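# Seat the bushing in the foam pocket on the mat

## Task

Place the bushing into the pocket cut in the foam on the mat so that it matches the pocket's outline and rests on the pocket's bottom, with no other object left on the foam or mat and nothing tipped over (see the reference image named manual).

## Robot and tools

Robot: one six-joint arm (yam_ultra) with a two-finger parallel gripper and a wrist camera. Its base sits at (0, 0, +0.127) m in the scene frame, quat_wxyz (+0.923, +0.377, -0.016, +0.075), so it may be tilted. Scene frame: origin on the tabletop under the base, +z up, +y to the left when facing along +x. A camera stand is fixed beside the table. Loose objects may occasionally get nudged by something.

Row layout (used by execute_actions and move): exactly 7 numbers, each in [-1, 1], in this order: shoulder (joint2), elbow (joint3), waist (joint1), wrist pitch (joint4), wrist yaw (joint5), wrist roll (joint6), gripper opening. The first six are offsets, not poses: they add to the Joint targets reported at the start of the action (or the start of the move), not to the previous row, so sending the same offset twice moves the joint twice. Scale: 1.0 equals 2.224 rad for shoulder, elbow and waist, and 8.485 rad for the three wrist joints. The seventh number is an absolute opening: +1 fully open, -1 closed. Sending 0 there is a real command, so resend the present value to keep the grip unchanged.

Stated joint ranges (rad): waist -2.618..3.054, shoulder 0..3.142, elbow 0..3.142, wrist pitch -1.571..1.571, wrist yaw -1.571..1.571, wrist roll -2.094..2.094. True ends may differ by up to 0.059 rad. Requests more than 0.059 rad beyond a range are rejected; a rejected first action rejects the whole call. Targets past the real end are clipped, reported as "joint sent to its limit". Each joint's target is kept within 0.339 rad (big three) or 2.2 rad (wrist) of its measured angle, and targets that would put the gripper over 200 mm from where it is get scaled back, so big moves take several actions. Tiny turns may not start.

execute_actions(actions, cameras): actions is a list of actions; each action is up to 15 rows, one per 1/30 s step, with the last row held to fill 15 steps. Images return only when actions is empty or cameras names them (["all"], [] or specific names).

move(target, speed, blend, opening_speed, grip_force, blocking, cameras): target is one row or up to 15 rows, all offsets from the same starting Joint targets. All joints travel together, so the gripper follows a curve; paths take at least 0.5 s, and over 10 s they stop short. speed is rad/s for the joint with the longest path (0.01 to 12.57, default 0.5), one value or one per target. blend (rad) rounds corners between targets; 0 stops at each. Opening changes in a later target happen once the arm and fingers are at rest there. opening_speed (0.2 or more per second on the -1..+1 scale) closes gradually, good for fragile parts. grip_force is newtons per pad, 10 to 50, persisting until changed; lower force closes slowly. blocking=false returns after about 0.5 s while the move continues. The result adds a move: line, e.g. done, off_target, moving, held, fault, and limits=held if steps were withheld. done only means within 0.035 rad and still, not that contact was avoided. Paths ignore obstacles; faster moves and targets set deeper past a contact hit and press harder.

wait(seconds 0 to 10, cameras): let time pass holding the last command; ends early if a running move finishes. stop(cameras): brakes a running move, needing some distance. zoom_image(camera, region [x0, y0, x1, y1] pixels, max 504x504): magnify part of the newest image from cam_head_left, cam_head_right or cam_wrist. show_instructions(): shows the reference image(s). read_manual(section="licences"): licence texts. finished_scene(scene): ends the current scene permanently; pass its number.

Results: Joint positions (rad) and Joint velocities (rad/s) in row order, then pad gap in m (0.094 open); Joint targets (basis for your next offsets); Tool commands; grip_measured (opening scale, reads a bit wide when empty and somewhat narrower than a hard part when squeezing); Joint torques (N m, in position order, with arm weight and per-unit offsets; first three wrap at ±28); step readings after actions; "within noise" for still velocities; "joint command not followed" when the clearance check altered targets; MOTOR HOT at 75 °C, OVER-TEMPERATURE FAULT at 90 °C folds and disables the arm. Each result ends with the scene number.

Cameras: cam_head_left and cam_head_right, fixed 672x504 pinhole views with given calibration (accurate to roughly 7.5 mm near image centre), and cam_wrist, a 672x504 fisheye on the gripper. The URDF link pinch lies midway between the pads about 1 cm behind the tips; fingers point along its +z and close along its y.

Care: avoid dropping the held object or releasing it while moving, slamming into the table, the stand or other objects, and shoving hard. Nothing may fall or be left off the table. To end an unwanted press, command targets back past the measured positions. Don't hold heavy loads or strained poses for long, as motors heat. To release, command an opening well above grip_measured.

Each tool is called after "Call:" as name(argument=value, ...), one argument or row to a line, values as JSON.

Reference images:

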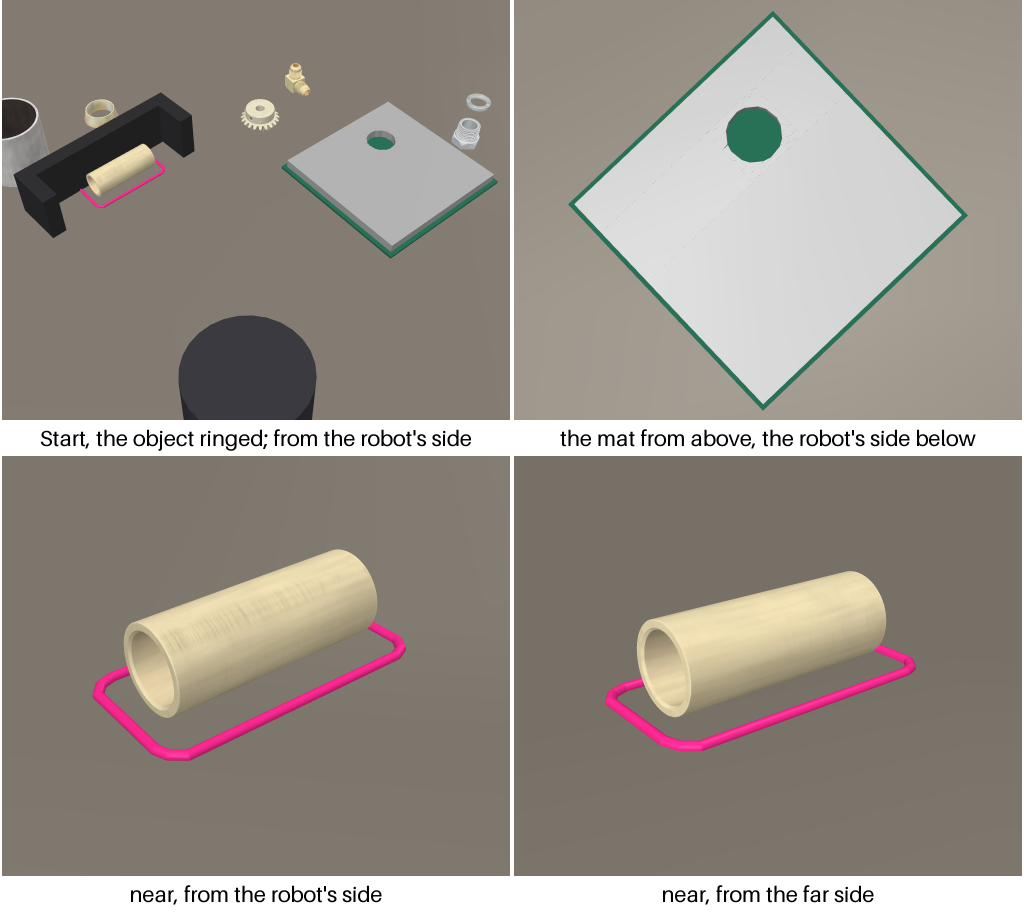

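## Session

Call:
execute_actions(
  actions=[],
)

Scene clock: 0.00 s.
grip_measured=+1.000
Joint names: [shoulder, elbow, waist, wrist pitch, wrist yaw, wrist roll]
Joint positions: [1.254 1.441 0.034 -1.193 0.02 -1.472 0.094]
Joint velocities: within noise
Joint torques (N m): no reading
Heat: 26 °C.
Joint targets: [1.248 1.449 0.044 -1.190 0.001 -1.468]
Tool commands: gripper/opening=+1.0

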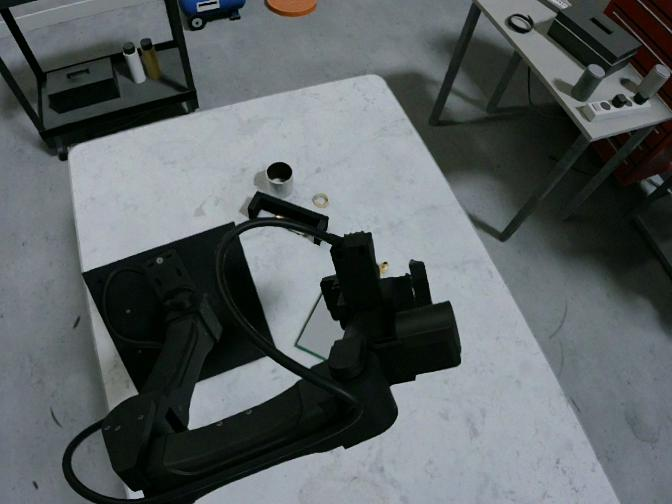

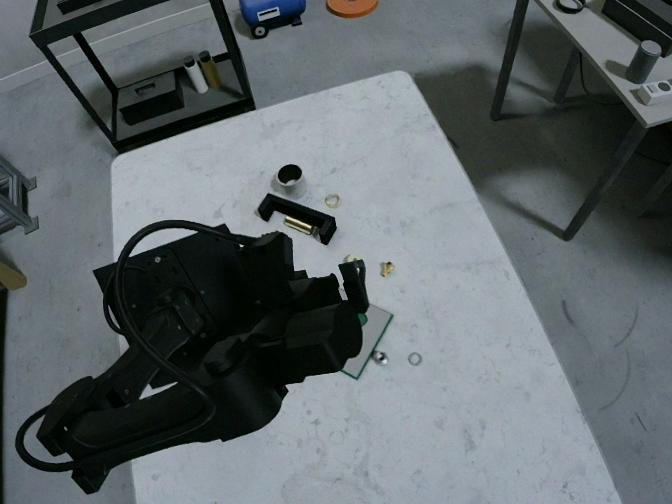

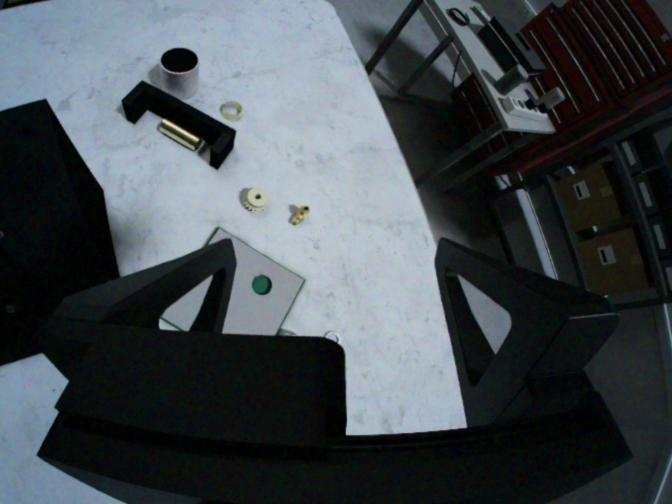

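Call:
zoom_image(
  camera="cam_head_right",
  region=[240, 150, 440, 400],
)

Call:
zoom_image(
  camera="cam_wrist",
  region=[100, 20, 360, 350],
)

Call:
zoom_image(
  camera="cam_head_left",
  region=[230, 150, 430, 400],
)

Scaled by 2.016 from the camera's 672x504 image, which has a finer 960x720 frame.

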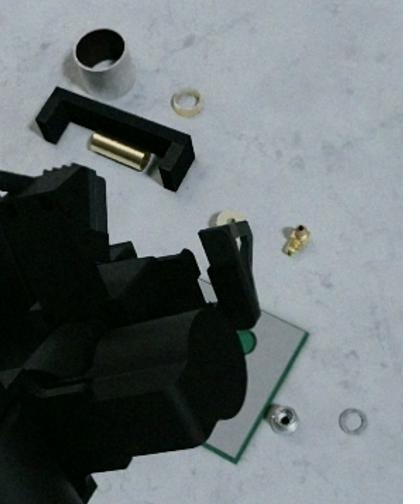

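Scaled by 1.527 from the camera's 672x504 image, which has a finer 960x720 frame.

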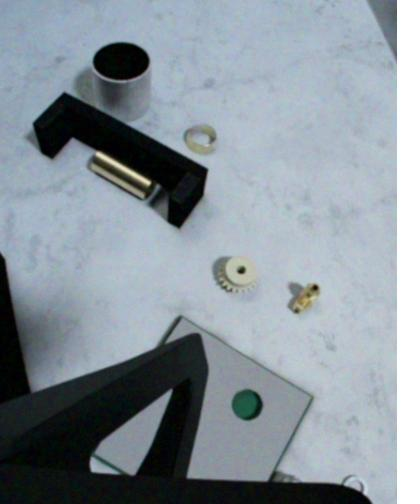

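Scaled by 2.016 from the camera's 672x504 image, which has a finer 960x720 frame.

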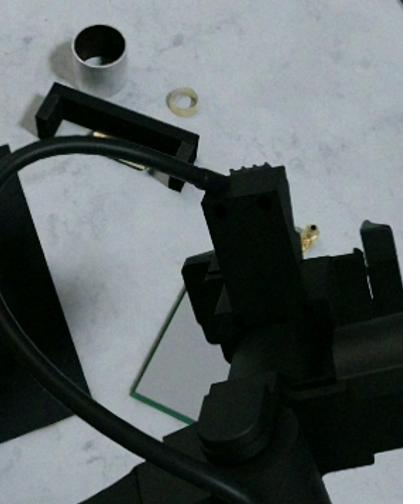

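Call:
move(
  target=[0.5926, 0.1016, 0.3183, -0.0158, 0.0547, 0.0099, 1.0],
  speed=1.0,
  cameras=["all"],
)

Scene clock: 261.13 s.
grip_measured=+1.000
Joint names: [shoulder, elbow, waist, wrist pitch, wrist yaw, wrist roll]
Joint positions: [2.574 1.647 0.741 -1.305 0.468 -1.389 0.094]
Joint torques (N m): [-8.85 7.68 5.3 -0.01 -0.06 0.11]
Heat: 27 °C.
Joint targets: [2.567 1.676 0.752 -1.324 0.466 -1.384]
move: done

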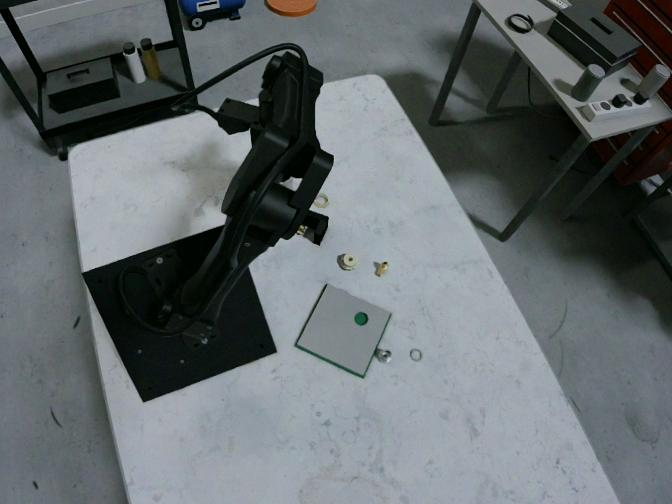

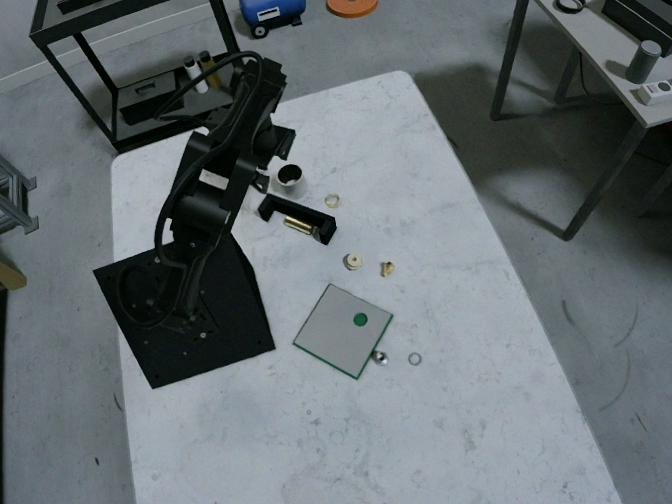

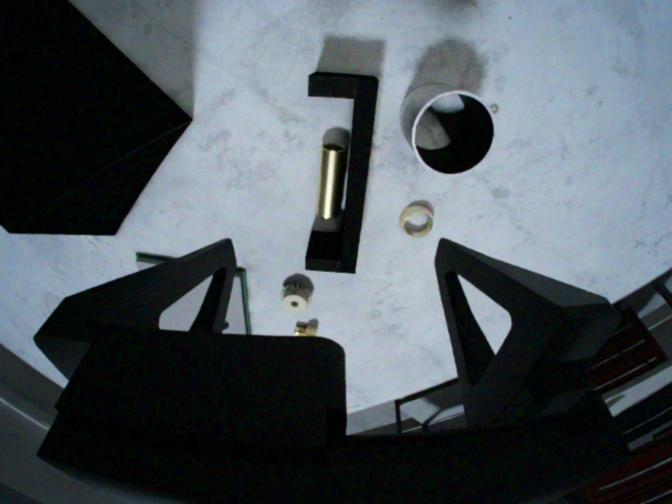

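Call:
zoom_image(
  camera="cam_wrist",
  region=[270, 50, 520, 290],
)

Call:
zoom_image(
  camera="cam_head_left",
  region=[280, 270, 440, 390],
)

Call:
zoom_image(
  camera="cam_head_right",
  region=[240, 160, 440, 400],
)

Scaled by 2.016 from the camera's 672x504 image, which has a finer 960x720 frame.

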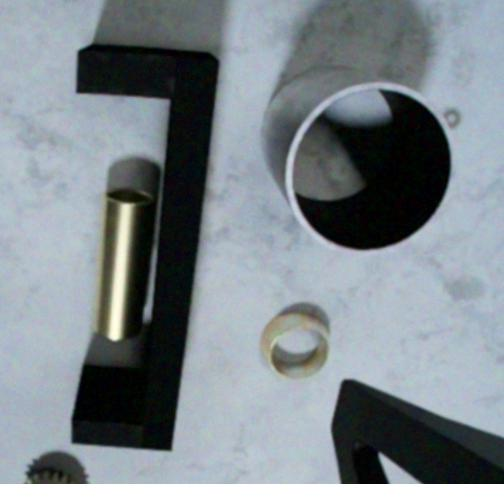

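Scaled by 3.150 from the camera's 672x504 image, which has a finer 960x720 frame.

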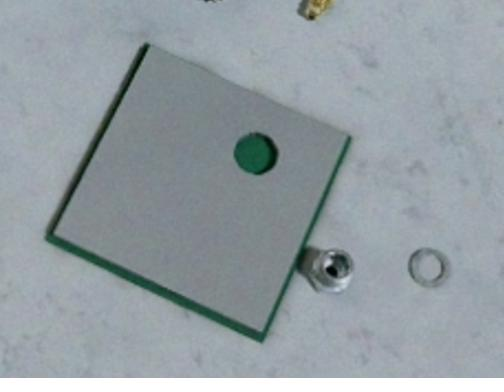

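Scaled by 2.100 from the camera's 672x504 image, which has a finer 960x720 frame.

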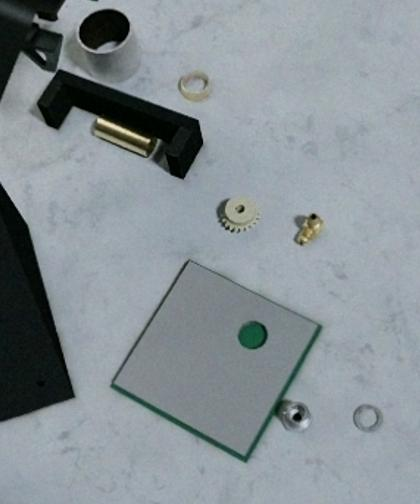

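Call:
zoom_image(
  camera="cam_head_right",
  region=[250, 180, 350, 255],
)

Call:
zoom_image(
  camera="cam_wrist",
  region=[295, 60, 395, 280],
)

Scaled by 5.040 from the camera's 672x504 image, which has a finer 960x720 frame.

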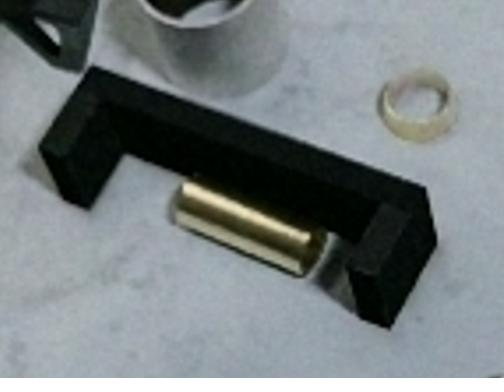

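Scaled by 2.291 from the camera's 672x504 image, which has a finer 960x720 frame.

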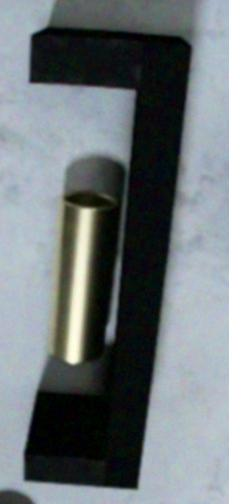

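Call:
move(
  target=[-0.1183, -0.3512, -0.1277, 0.1179, 0.0147, 0.1400, 1.0],
  speed=0.9,
  cameras=["cam_wrist", "cam_head_right"],
)

Scene clock: 591.10 s.
grip_measured=+1.000
Joint names: [shoulder, elbow, waist, wrist pitch, wrist yaw, wrist roll]
Joint positions: [2.332 0.9 0.464 -0.345 0.587 -0.202 0.094]
Joint torques (N m): [-8.76 3.66 4.67 0.67 0 0.12]
Heat: 27 °C.
Joint targets: [2.303 0.894 0.468 -0.323 0.590 -0.197]
move: done
Images, in order (width x height): cam_head_right 672x504, cam_wrist 672x504.

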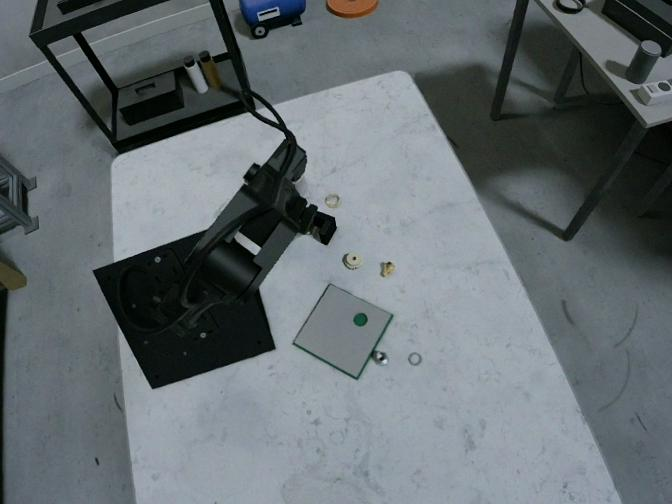

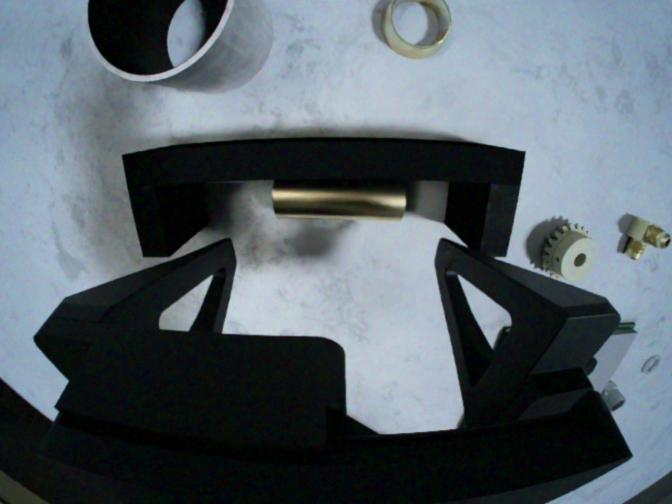

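Call:
move(
  target=[
    [0.0587, -0.0162, -0.0405, 0.0290, 0.0020, -0.0127, 1.0],
    [0.0587, -0.0162, -0.0405, 0.0290, 0.0020, -0.0127, 0.46],
  ],
  speed=0.3,
  opening_speed=0.8,
  cameras=["cam_wrist"],
)

Scene clock: 642.50 s.
grip_measured=+0.464
Joint names: [shoulder, elbow, waist, wrist pitch, wrist yaw, wrist roll]
Joint positions: [2.426 0.865 0.376 -0.099 0.605 -0.3 0.069]
Joint velocities: [-0.007 -0.002 0.002 -0.022 0.037 -0.037 0.011]
Joint torques (N m): [-6.06 2.92 4.88 0.71 -0.06 -0.01]
Heat: 27 °C.
Joint targets: [2.434 0.858 0.378 -0.077 0.607 -0.304]
move: done
Images, in order (width x height): cam_wrist 672x504.

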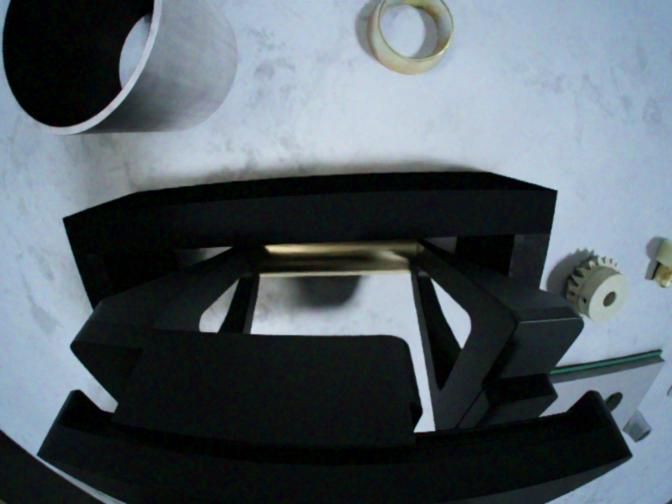

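Call:
move(
  target=[
    [0.0, 0.0, 0.0, 0.0, 0.0, 0.0, 0.75],
    [0.0145, 0.0, 0.0, 0.0, 0.0, 0.0, 0.75],
    [0.0145, 0.0, 0.0, 0.0, 0.0, 0.0, 0.40],
  ],
  speed=0.2,
  opening_speed=0.8,
  cameras=["cam_wrist"],
)

Scene clock: 672.03 s.
grip_measured=+0.460
Joint names: [shoulder, elbow, waist, wrist pitch, wrist yaw, wrist roll]
Joint positions: [2.456 0.865 0.376 -0.098 0.609 -0.3 0.069]
Joint torques (N m): [-5.63 2.73 4.78 0.67 -0.08 -0.02]
Heat: 27 °C.
Joint targets: [2.466 0.858 0.378 -0.077 0.607 -0.304]
move: done
Images, in order (width x height): cam_wrist 672x504.

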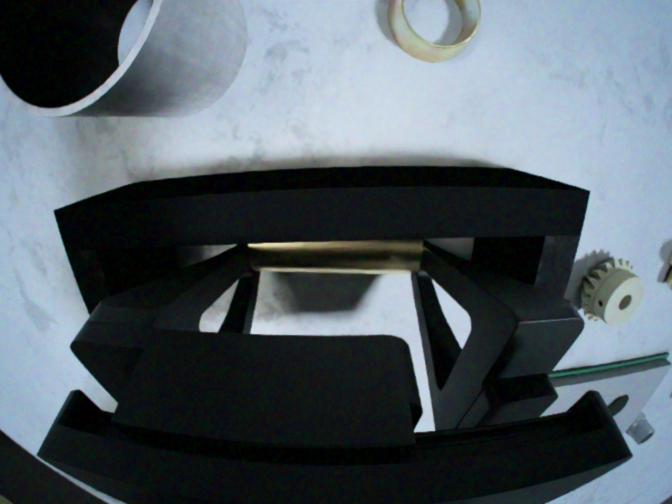

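Call:
move(
  target=[
    [-0.1106, -0.1228, -0.0112, 0.0118, 0.0, -0.0042, 0.40],
    [-0.0814, -0.1160, -0.0112, 0.0118, 0.0, -0.0042, 0.40],
  ],
  speed=[0.35, 0.2],
  cameras=["cam_wrist", "cam_head_right"],
)

Scene clock: 707.40 s.
grip_measured=+0.459
Joint names: [shoulder, elbow, waist, wrist pitch, wrist yaw, wrist roll]
Joint positions: [2.277 0.59 0.351 0.002 0.61 -0.335 0.069]
Joint torques (N m): [-4.29 3.75 3.97 0.69 -0.1 0.01]
Heat: 27 °C.
Joint targets: [2.285 0.601 0.353 0.023 0.607 -0.340]
move: done
Images, in order (width x height): cam_head_right 672x504, cam_wrist 672x504.

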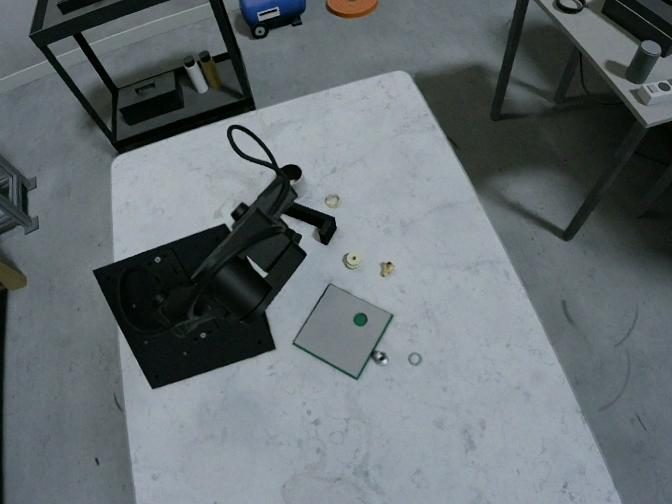

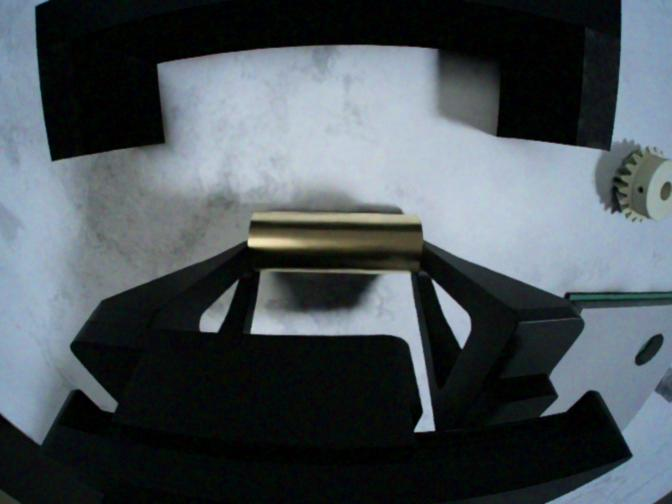

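Call:
move(
  target=[
    [0, 0, 0, 0, 0, 0, 0.85],
    [-0.1506, -0.0427, 0.1111, -0.0283, 0.0, 0.0, 0.85],
    [0.2293, 0.2118, 0.2037, -0.0902, 0.0368, -0.0899, 0.85],
  ],
  speed=[0.5, 0.5, 0.8],
  blend=[0, 0.12, 0],
  opening_speed=0.8,
  cameras=["all"],
)

Scene clock: 825.63 s.
grip_measured=+0.848
Joint names: [shoulder, elbow, waist, wrist pitch, wrist yaw, wrist roll]
Joint positions: [2.137 0.562 0.45 -0.061 0.611 -0.335 0.087]
Joint torques (N m): [-3.92 3.84 3.59 0.59 -0.05 0.03]
Heat: 27 °C.
Joint targets: [2.144 0.563 0.450 -0.059 0.610 -0.335]
move: held (a check stopped the path); path passed 1 of 3 targets; limits=held; the wrist roll is farthest, 0.767 rad from its target
joint command not followed: on one or more control steps a check withheld the commanded joint targets, and the robot was not sent them on those steps.
cause: the commanded joint targets, or the way to them, would bring two parts of the arm too close to each other (its gripper housing and its base or mounting, with the joints along the arm from the waist to the wrist roll between them, 15 mm apart when it was first held).

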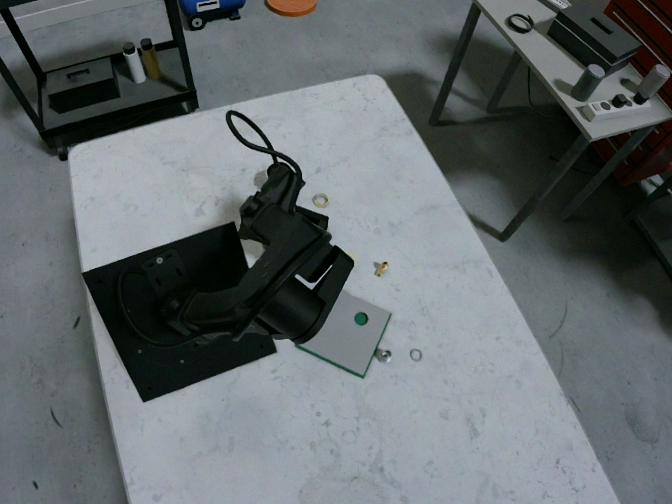

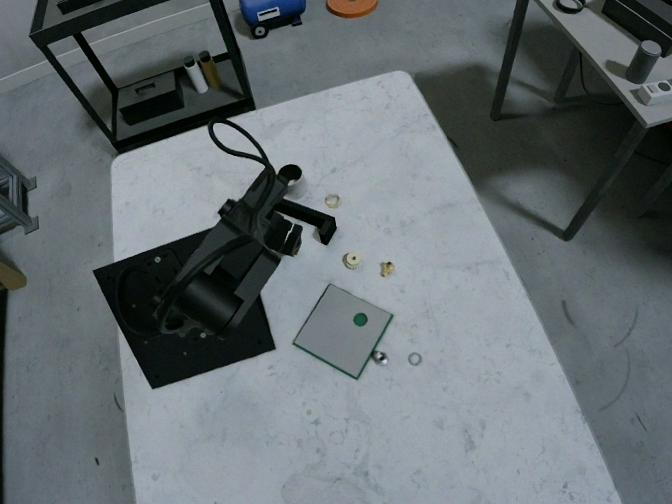

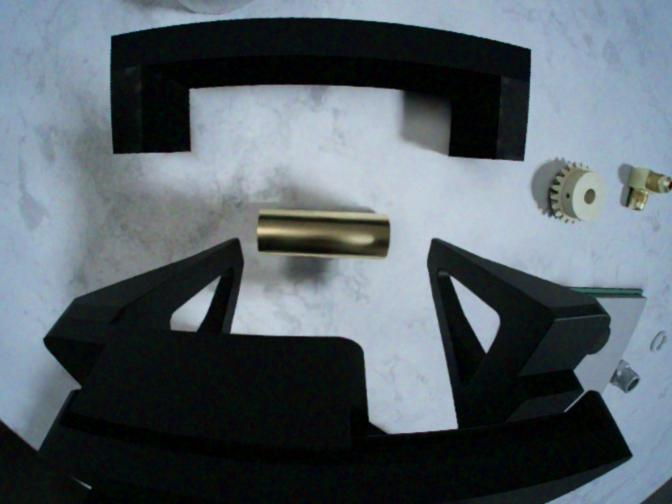

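Call:
move(
  target=[
    [-0.0423, 0.1066, -0.0450, -0.0402, -0.0071, 0.0277, 0.1],
    [0.0742, 0.2266, -0.1210, -0.0784, -0.0250, 0.1909, 0.1],
  ],
  speed=[0.5, 1.0],
  blend=[0.12, 0],
  opening_speed=1.0,
  cameras=["all"],
)

Scene clock: 917.40 s.
grip_measured=+0.102
Joint names: [shoulder, elbow, waist, wrist pitch, wrist yaw, wrist roll]
Joint positions: [2.299 1.047 0.178 -0.707 0.402 1.279 0.052]
Joint torques (N m): [-5.37 5.07 5.39 -0.14 -0.23 0.1]
Heat: 26 °C.
Joint targets: [2.309 1.068 0.181 -0.725 0.398 1.284]
move: done

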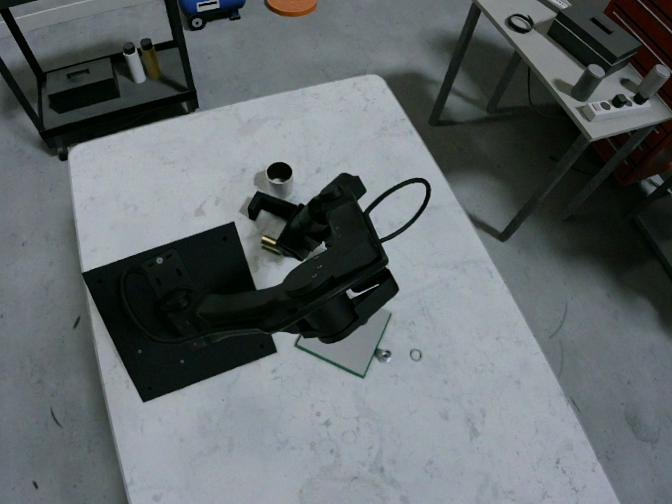

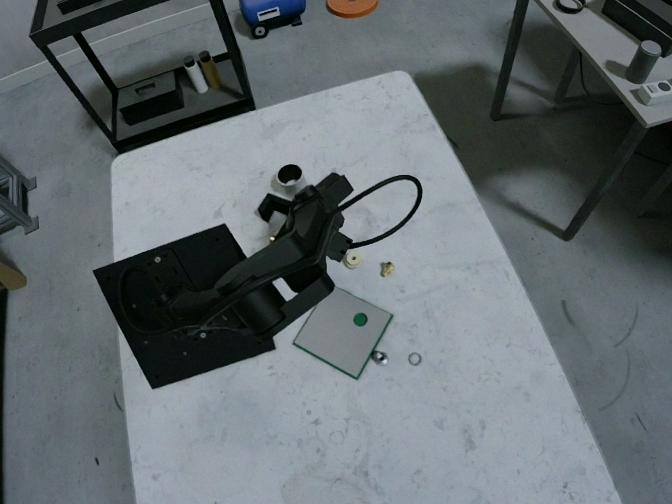

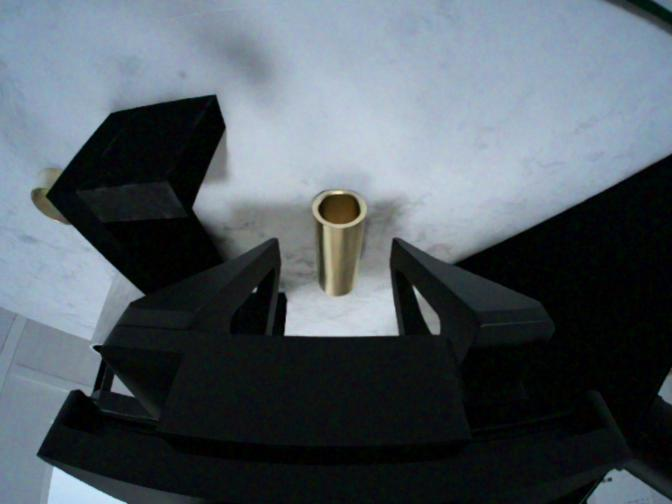

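Call:
zoom_image(
  camera="cam_wrist",
  region=[256, 160, 416, 310],
)

Scaled by 3.150 from the camera's 672x504 image, which has a finer 960x720 frame.

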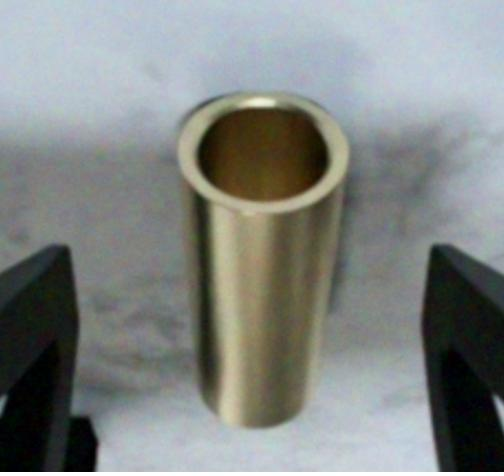

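Call:
move(
  target=[0.0333, -0.0148, -0.0099, 0.0136, 0.0012, -0.0046, 0.1],
  speed=0.15,
  cameras=["cam_wrist"],
)

Scene clock: 1022.93 s.
grip_measured=+0.102
Joint names: [shoulder, elbow, waist, wrist pitch, wrist yaw, wrist roll]
Joint positions: [2.373 1.042 0.157 -0.624 0.402 1.251 0.052]
Joint torques (N m): [-5.68 2.36 5.34 0.09 -0.14 0]
Heat: 27 °C.
Joint targets: [2.383 1.035 0.159 -0.609 0.408 1.245]
move: done
Images, in order (width x height): cam_wrist 672x504.

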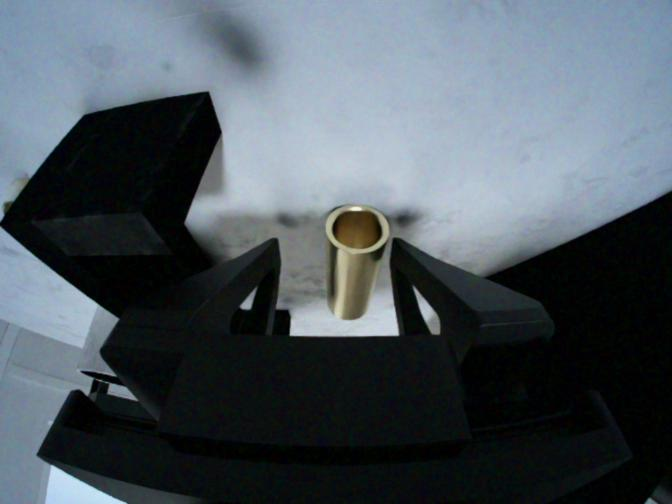

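Call:
move(
  target=[
    [0.0, -0.0104, 0.0, 0.0, 0.0, 0.0, 0.1],
    [0.0, -0.0104, 0.0, 0.0, 0.0, 0.0, -0.7],
  ],
  speed=0.15,
  opening_speed=0.6,
  cameras=["cam_wrist"],
)

Scene clock: 1042.83 s.
grip_measured=-0.446
Joint names: [shoulder, elbow, waist, wrist pitch, wrist yaw, wrist roll]
Joint positions: [2.373 1.019 0.157 -0.621 0.403 1.25 0.026]
Joint torques (N m): [-5.57 2.13 5.33 0.05 -0.11 -0.02]
Heat: 28 °C.
Joint targets: [2.383 1.012 0.159 -0.609 0.409 1.245]
move: done
Images, in order (width x height): cam_wrist 672x504.

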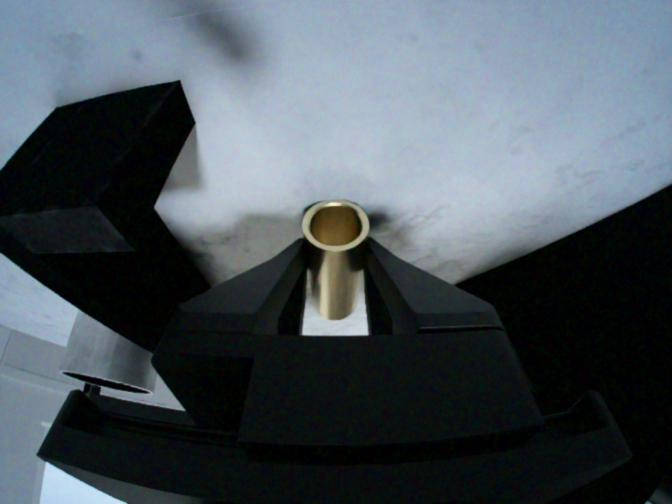

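Call:
move(
  target=[
    [-0.0553, 0, 0, 0, 0, 0, -0.7],
    [-0.3296, -0.0054, -0.1614, 0.0011, -0.0482, -0.1114, -0.7],
    [-0.4546, -0.1093, -0.4852, 0.0099, -0.1303, -0.3501, -0.7],
  ],
  speed=[0.3, 0.8, 1.1],
  blend=[0.05, 0.2, 0],
  cameras=["all"],
)

Scene clock: 1177.67 s.
grip_measured=-0.446
Joint names: [shoulder, elbow, waist, wrist pitch, wrist yaw, wrist roll]
Joint positions: [1.4 0.776 -0.923 -0.531 -0.653 -1.719 0.026]
Joint torques (N m): [-8.91 2.11 2.41 -0.02 -0.89 -0.02]
Heat: 28 °C.
Joint targets: [1.372 0.769 -0.920 -0.525 -0.697 -1.725]
move: off_target; the wrist yaw is farthest, 0.044 rad from its target

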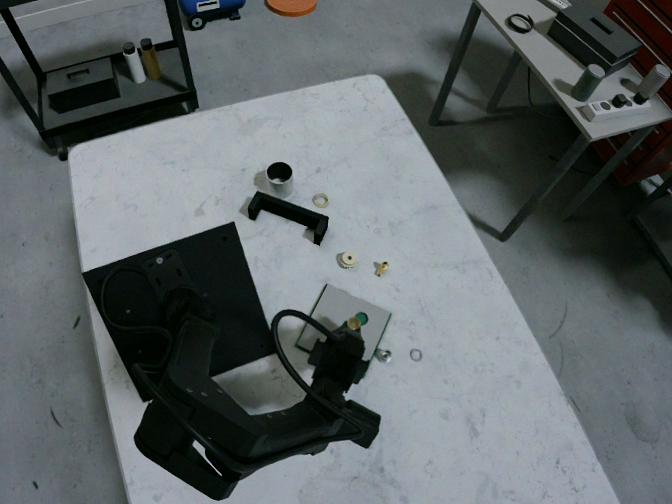

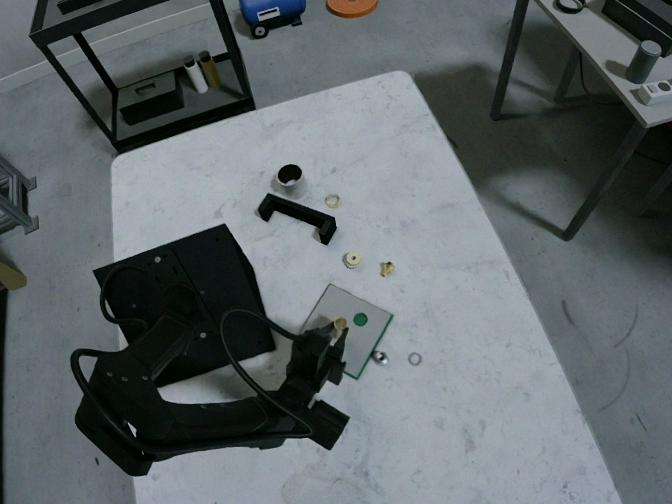

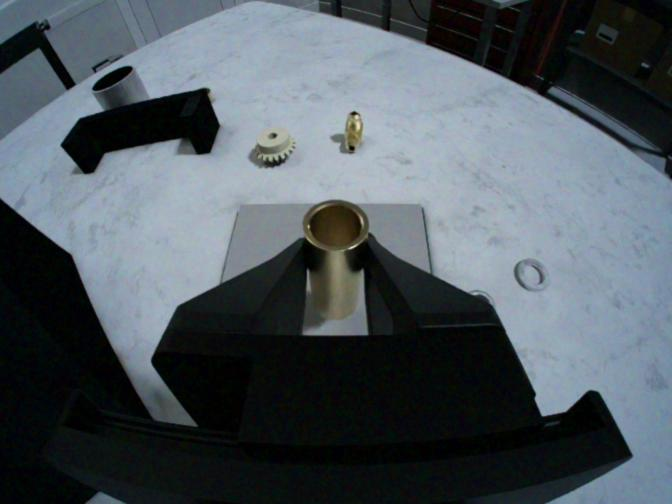

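Call:
zoom_image(
  camera="cam_head_left",
  region=[310, 280, 410, 355],
)

Call:
zoom_image(
  camera="cam_head_right",
  region=[300, 280, 400, 355],
)

Scaled by 5.040 from the camera's 672x504 image, which has a finer 960x720 frame.

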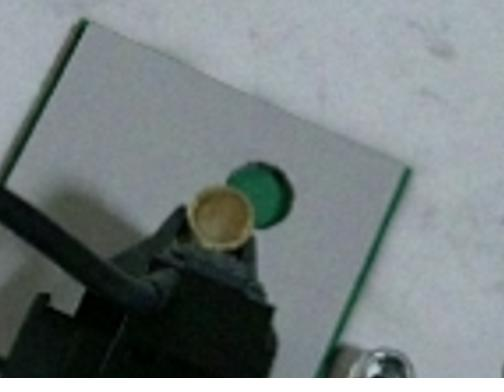

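Scaled by 5.040 from the camera's 672x504 image, which has a finer 960x720 frame.

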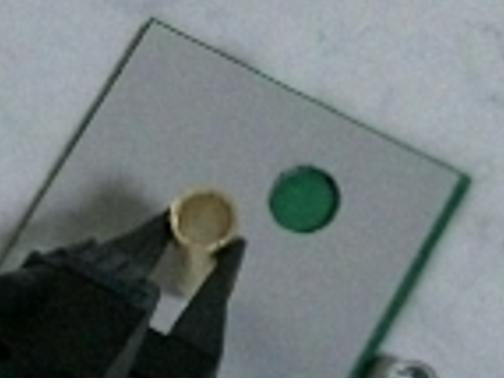

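Call:
move(
  target=[0.0760, -0.0180, 0.0589, 0.0372, 0.0085, 0.0173, -0.7],
  speed=0.35,
  cameras=["all"],
)

Call:
zoom_image(
  camera="cam_head_left",
  region=[310, 280, 410, 355],
)

Call:
zoom_image(
  camera="cam_head_right",
  region=[310, 280, 410, 355],
)

Call:
zoom_image(
  camera="cam_wrist",
  region=[236, 150, 436, 350],
)

Scene clock: 1253.07 s.
grip_measured=-0.446
Joint names: [shoulder, elbow, waist, wrist pitch, wrist yaw, wrist roll]
Joint positions: [1.533 0.734 -0.813 -0.221 -0.593 -1.584 0.026]
Joint torques (N m): [-5.64 1.83 4.55 0.26 -0.73 0.07]
Heat: 27 °C.
Joint targets: [1.541 0.729 -0.789 -0.210 -0.625 -1.579]
move: done

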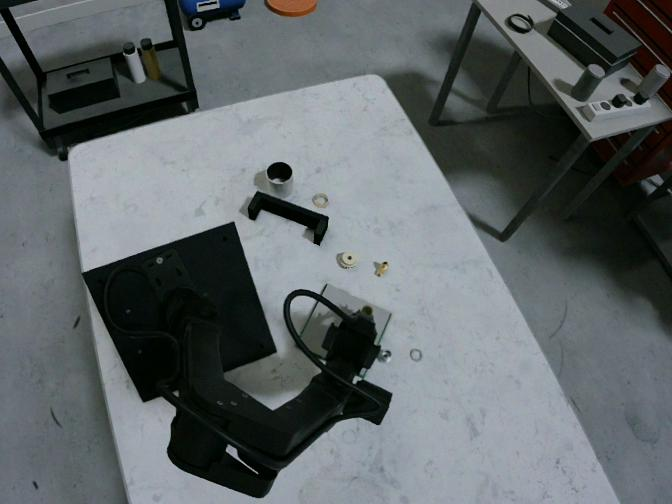

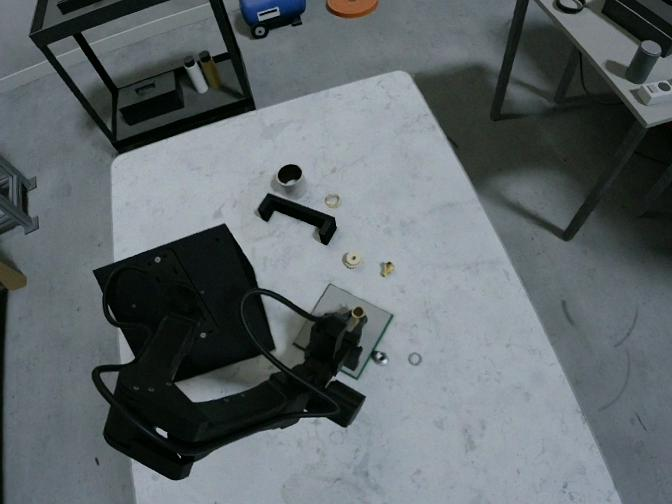

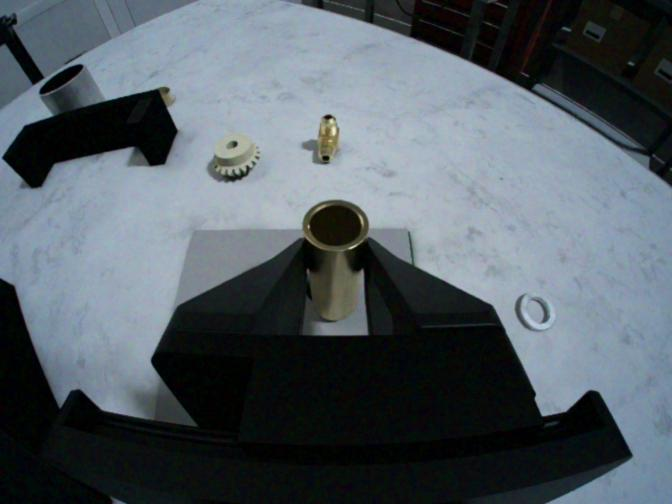

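Scaled by 5.040 from the camera's 672x504 image, which has a finer 960x720 frame.

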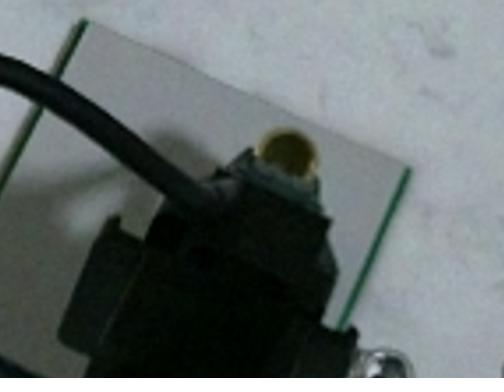

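Scaled by 5.040 from the camera's 672x504 image, which has a finer 960x720 frame.

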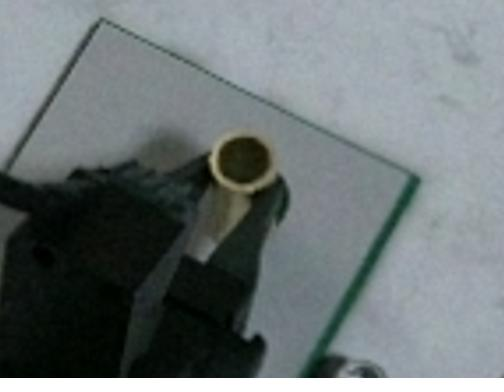

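Scaled by 2.520 from the camera's 672x504 image, which has a finer 960x720 frame.

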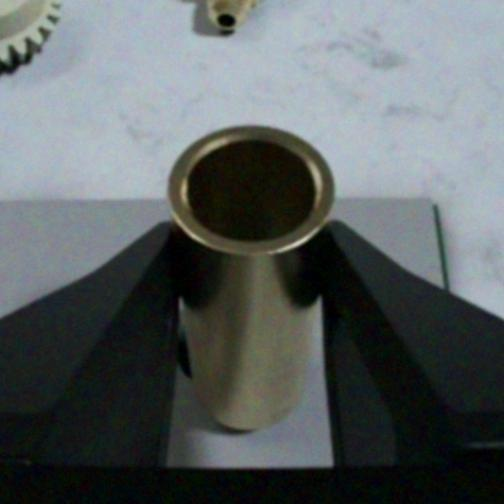

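Call:
move(
  target=[0.0144, 0.0036, 0.0054, 0.0001, -0.0059, -0.0009, -0.7],
  speed=0.15,
  cameras=["all"],
)

Call:
zoom_image(
  camera="cam_head_left",
  region=[310, 280, 410, 355],
)

Call:
zoom_image(
  camera="cam_head_right",
  region=[310, 280, 410, 355],
)

Call:
zoom_image(
  camera="cam_wrist",
  region=[236, 150, 436, 350],
)

Scene clock: 1312.17 s.
grip_measured=-0.446
Joint names: [shoulder, elbow, waist, wrist pitch, wrist yaw, wrist roll]
Joint positions: [1.564 0.734 -0.802 -0.219 -0.629 -1.584 0.026]
Joint torques (N m): [-5.61 2.43 4.79 0.21 -0.87 0.02]
Heat: 27 °C.
Joint targets: [1.573 0.737 -0.777 -0.209 -0.675 -1.586]
move: off_target; the wrist yaw is farthest, 0.046 rad from its target

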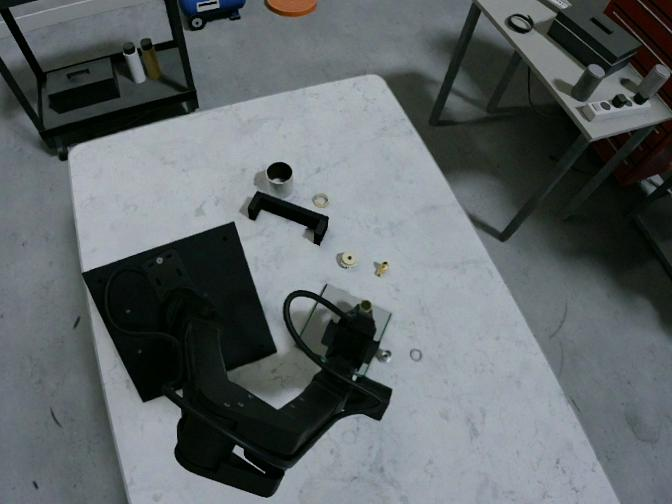

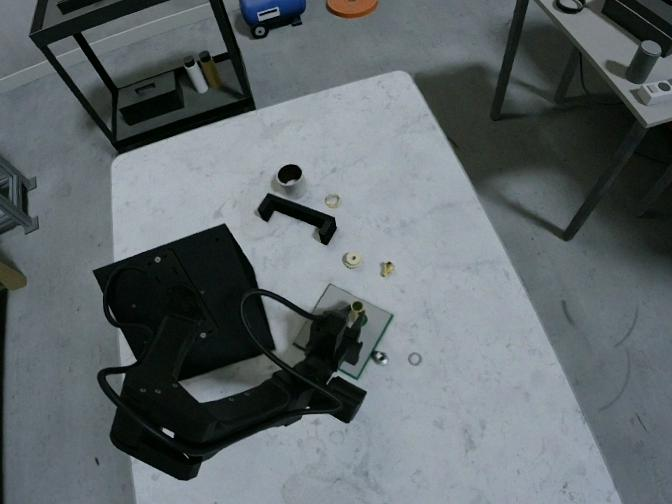

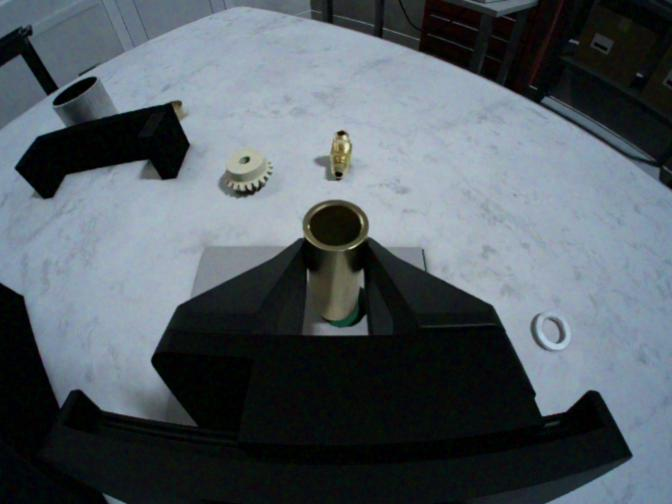

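Scaled by 5.040 from the camera's 672x504 image, which has a finer 960x720 frame.

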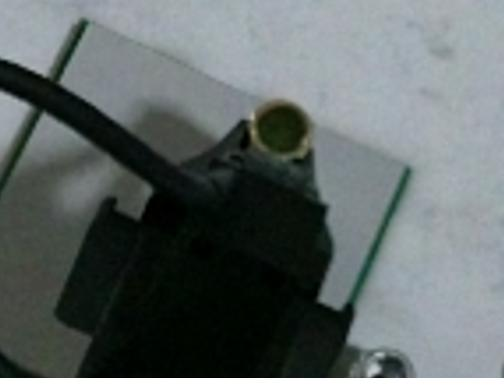

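Scaled by 5.040 from the camera's 672x504 image, which has a finer 960x720 frame.

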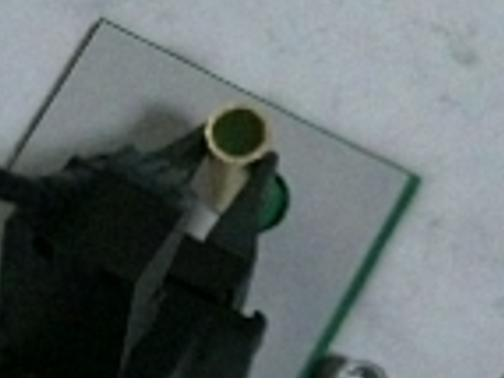

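Scaled by 2.520 from the camera's 672x504 image, which has a finer 960x720 frame.

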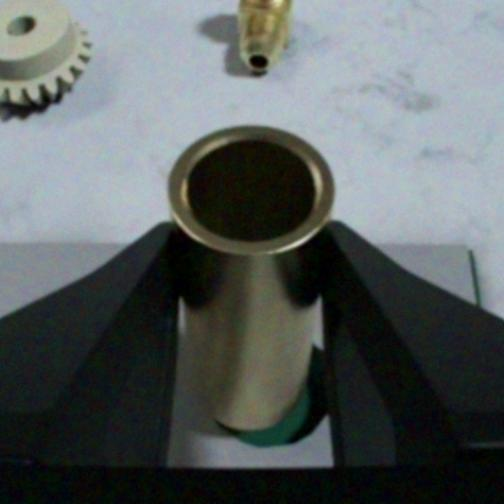

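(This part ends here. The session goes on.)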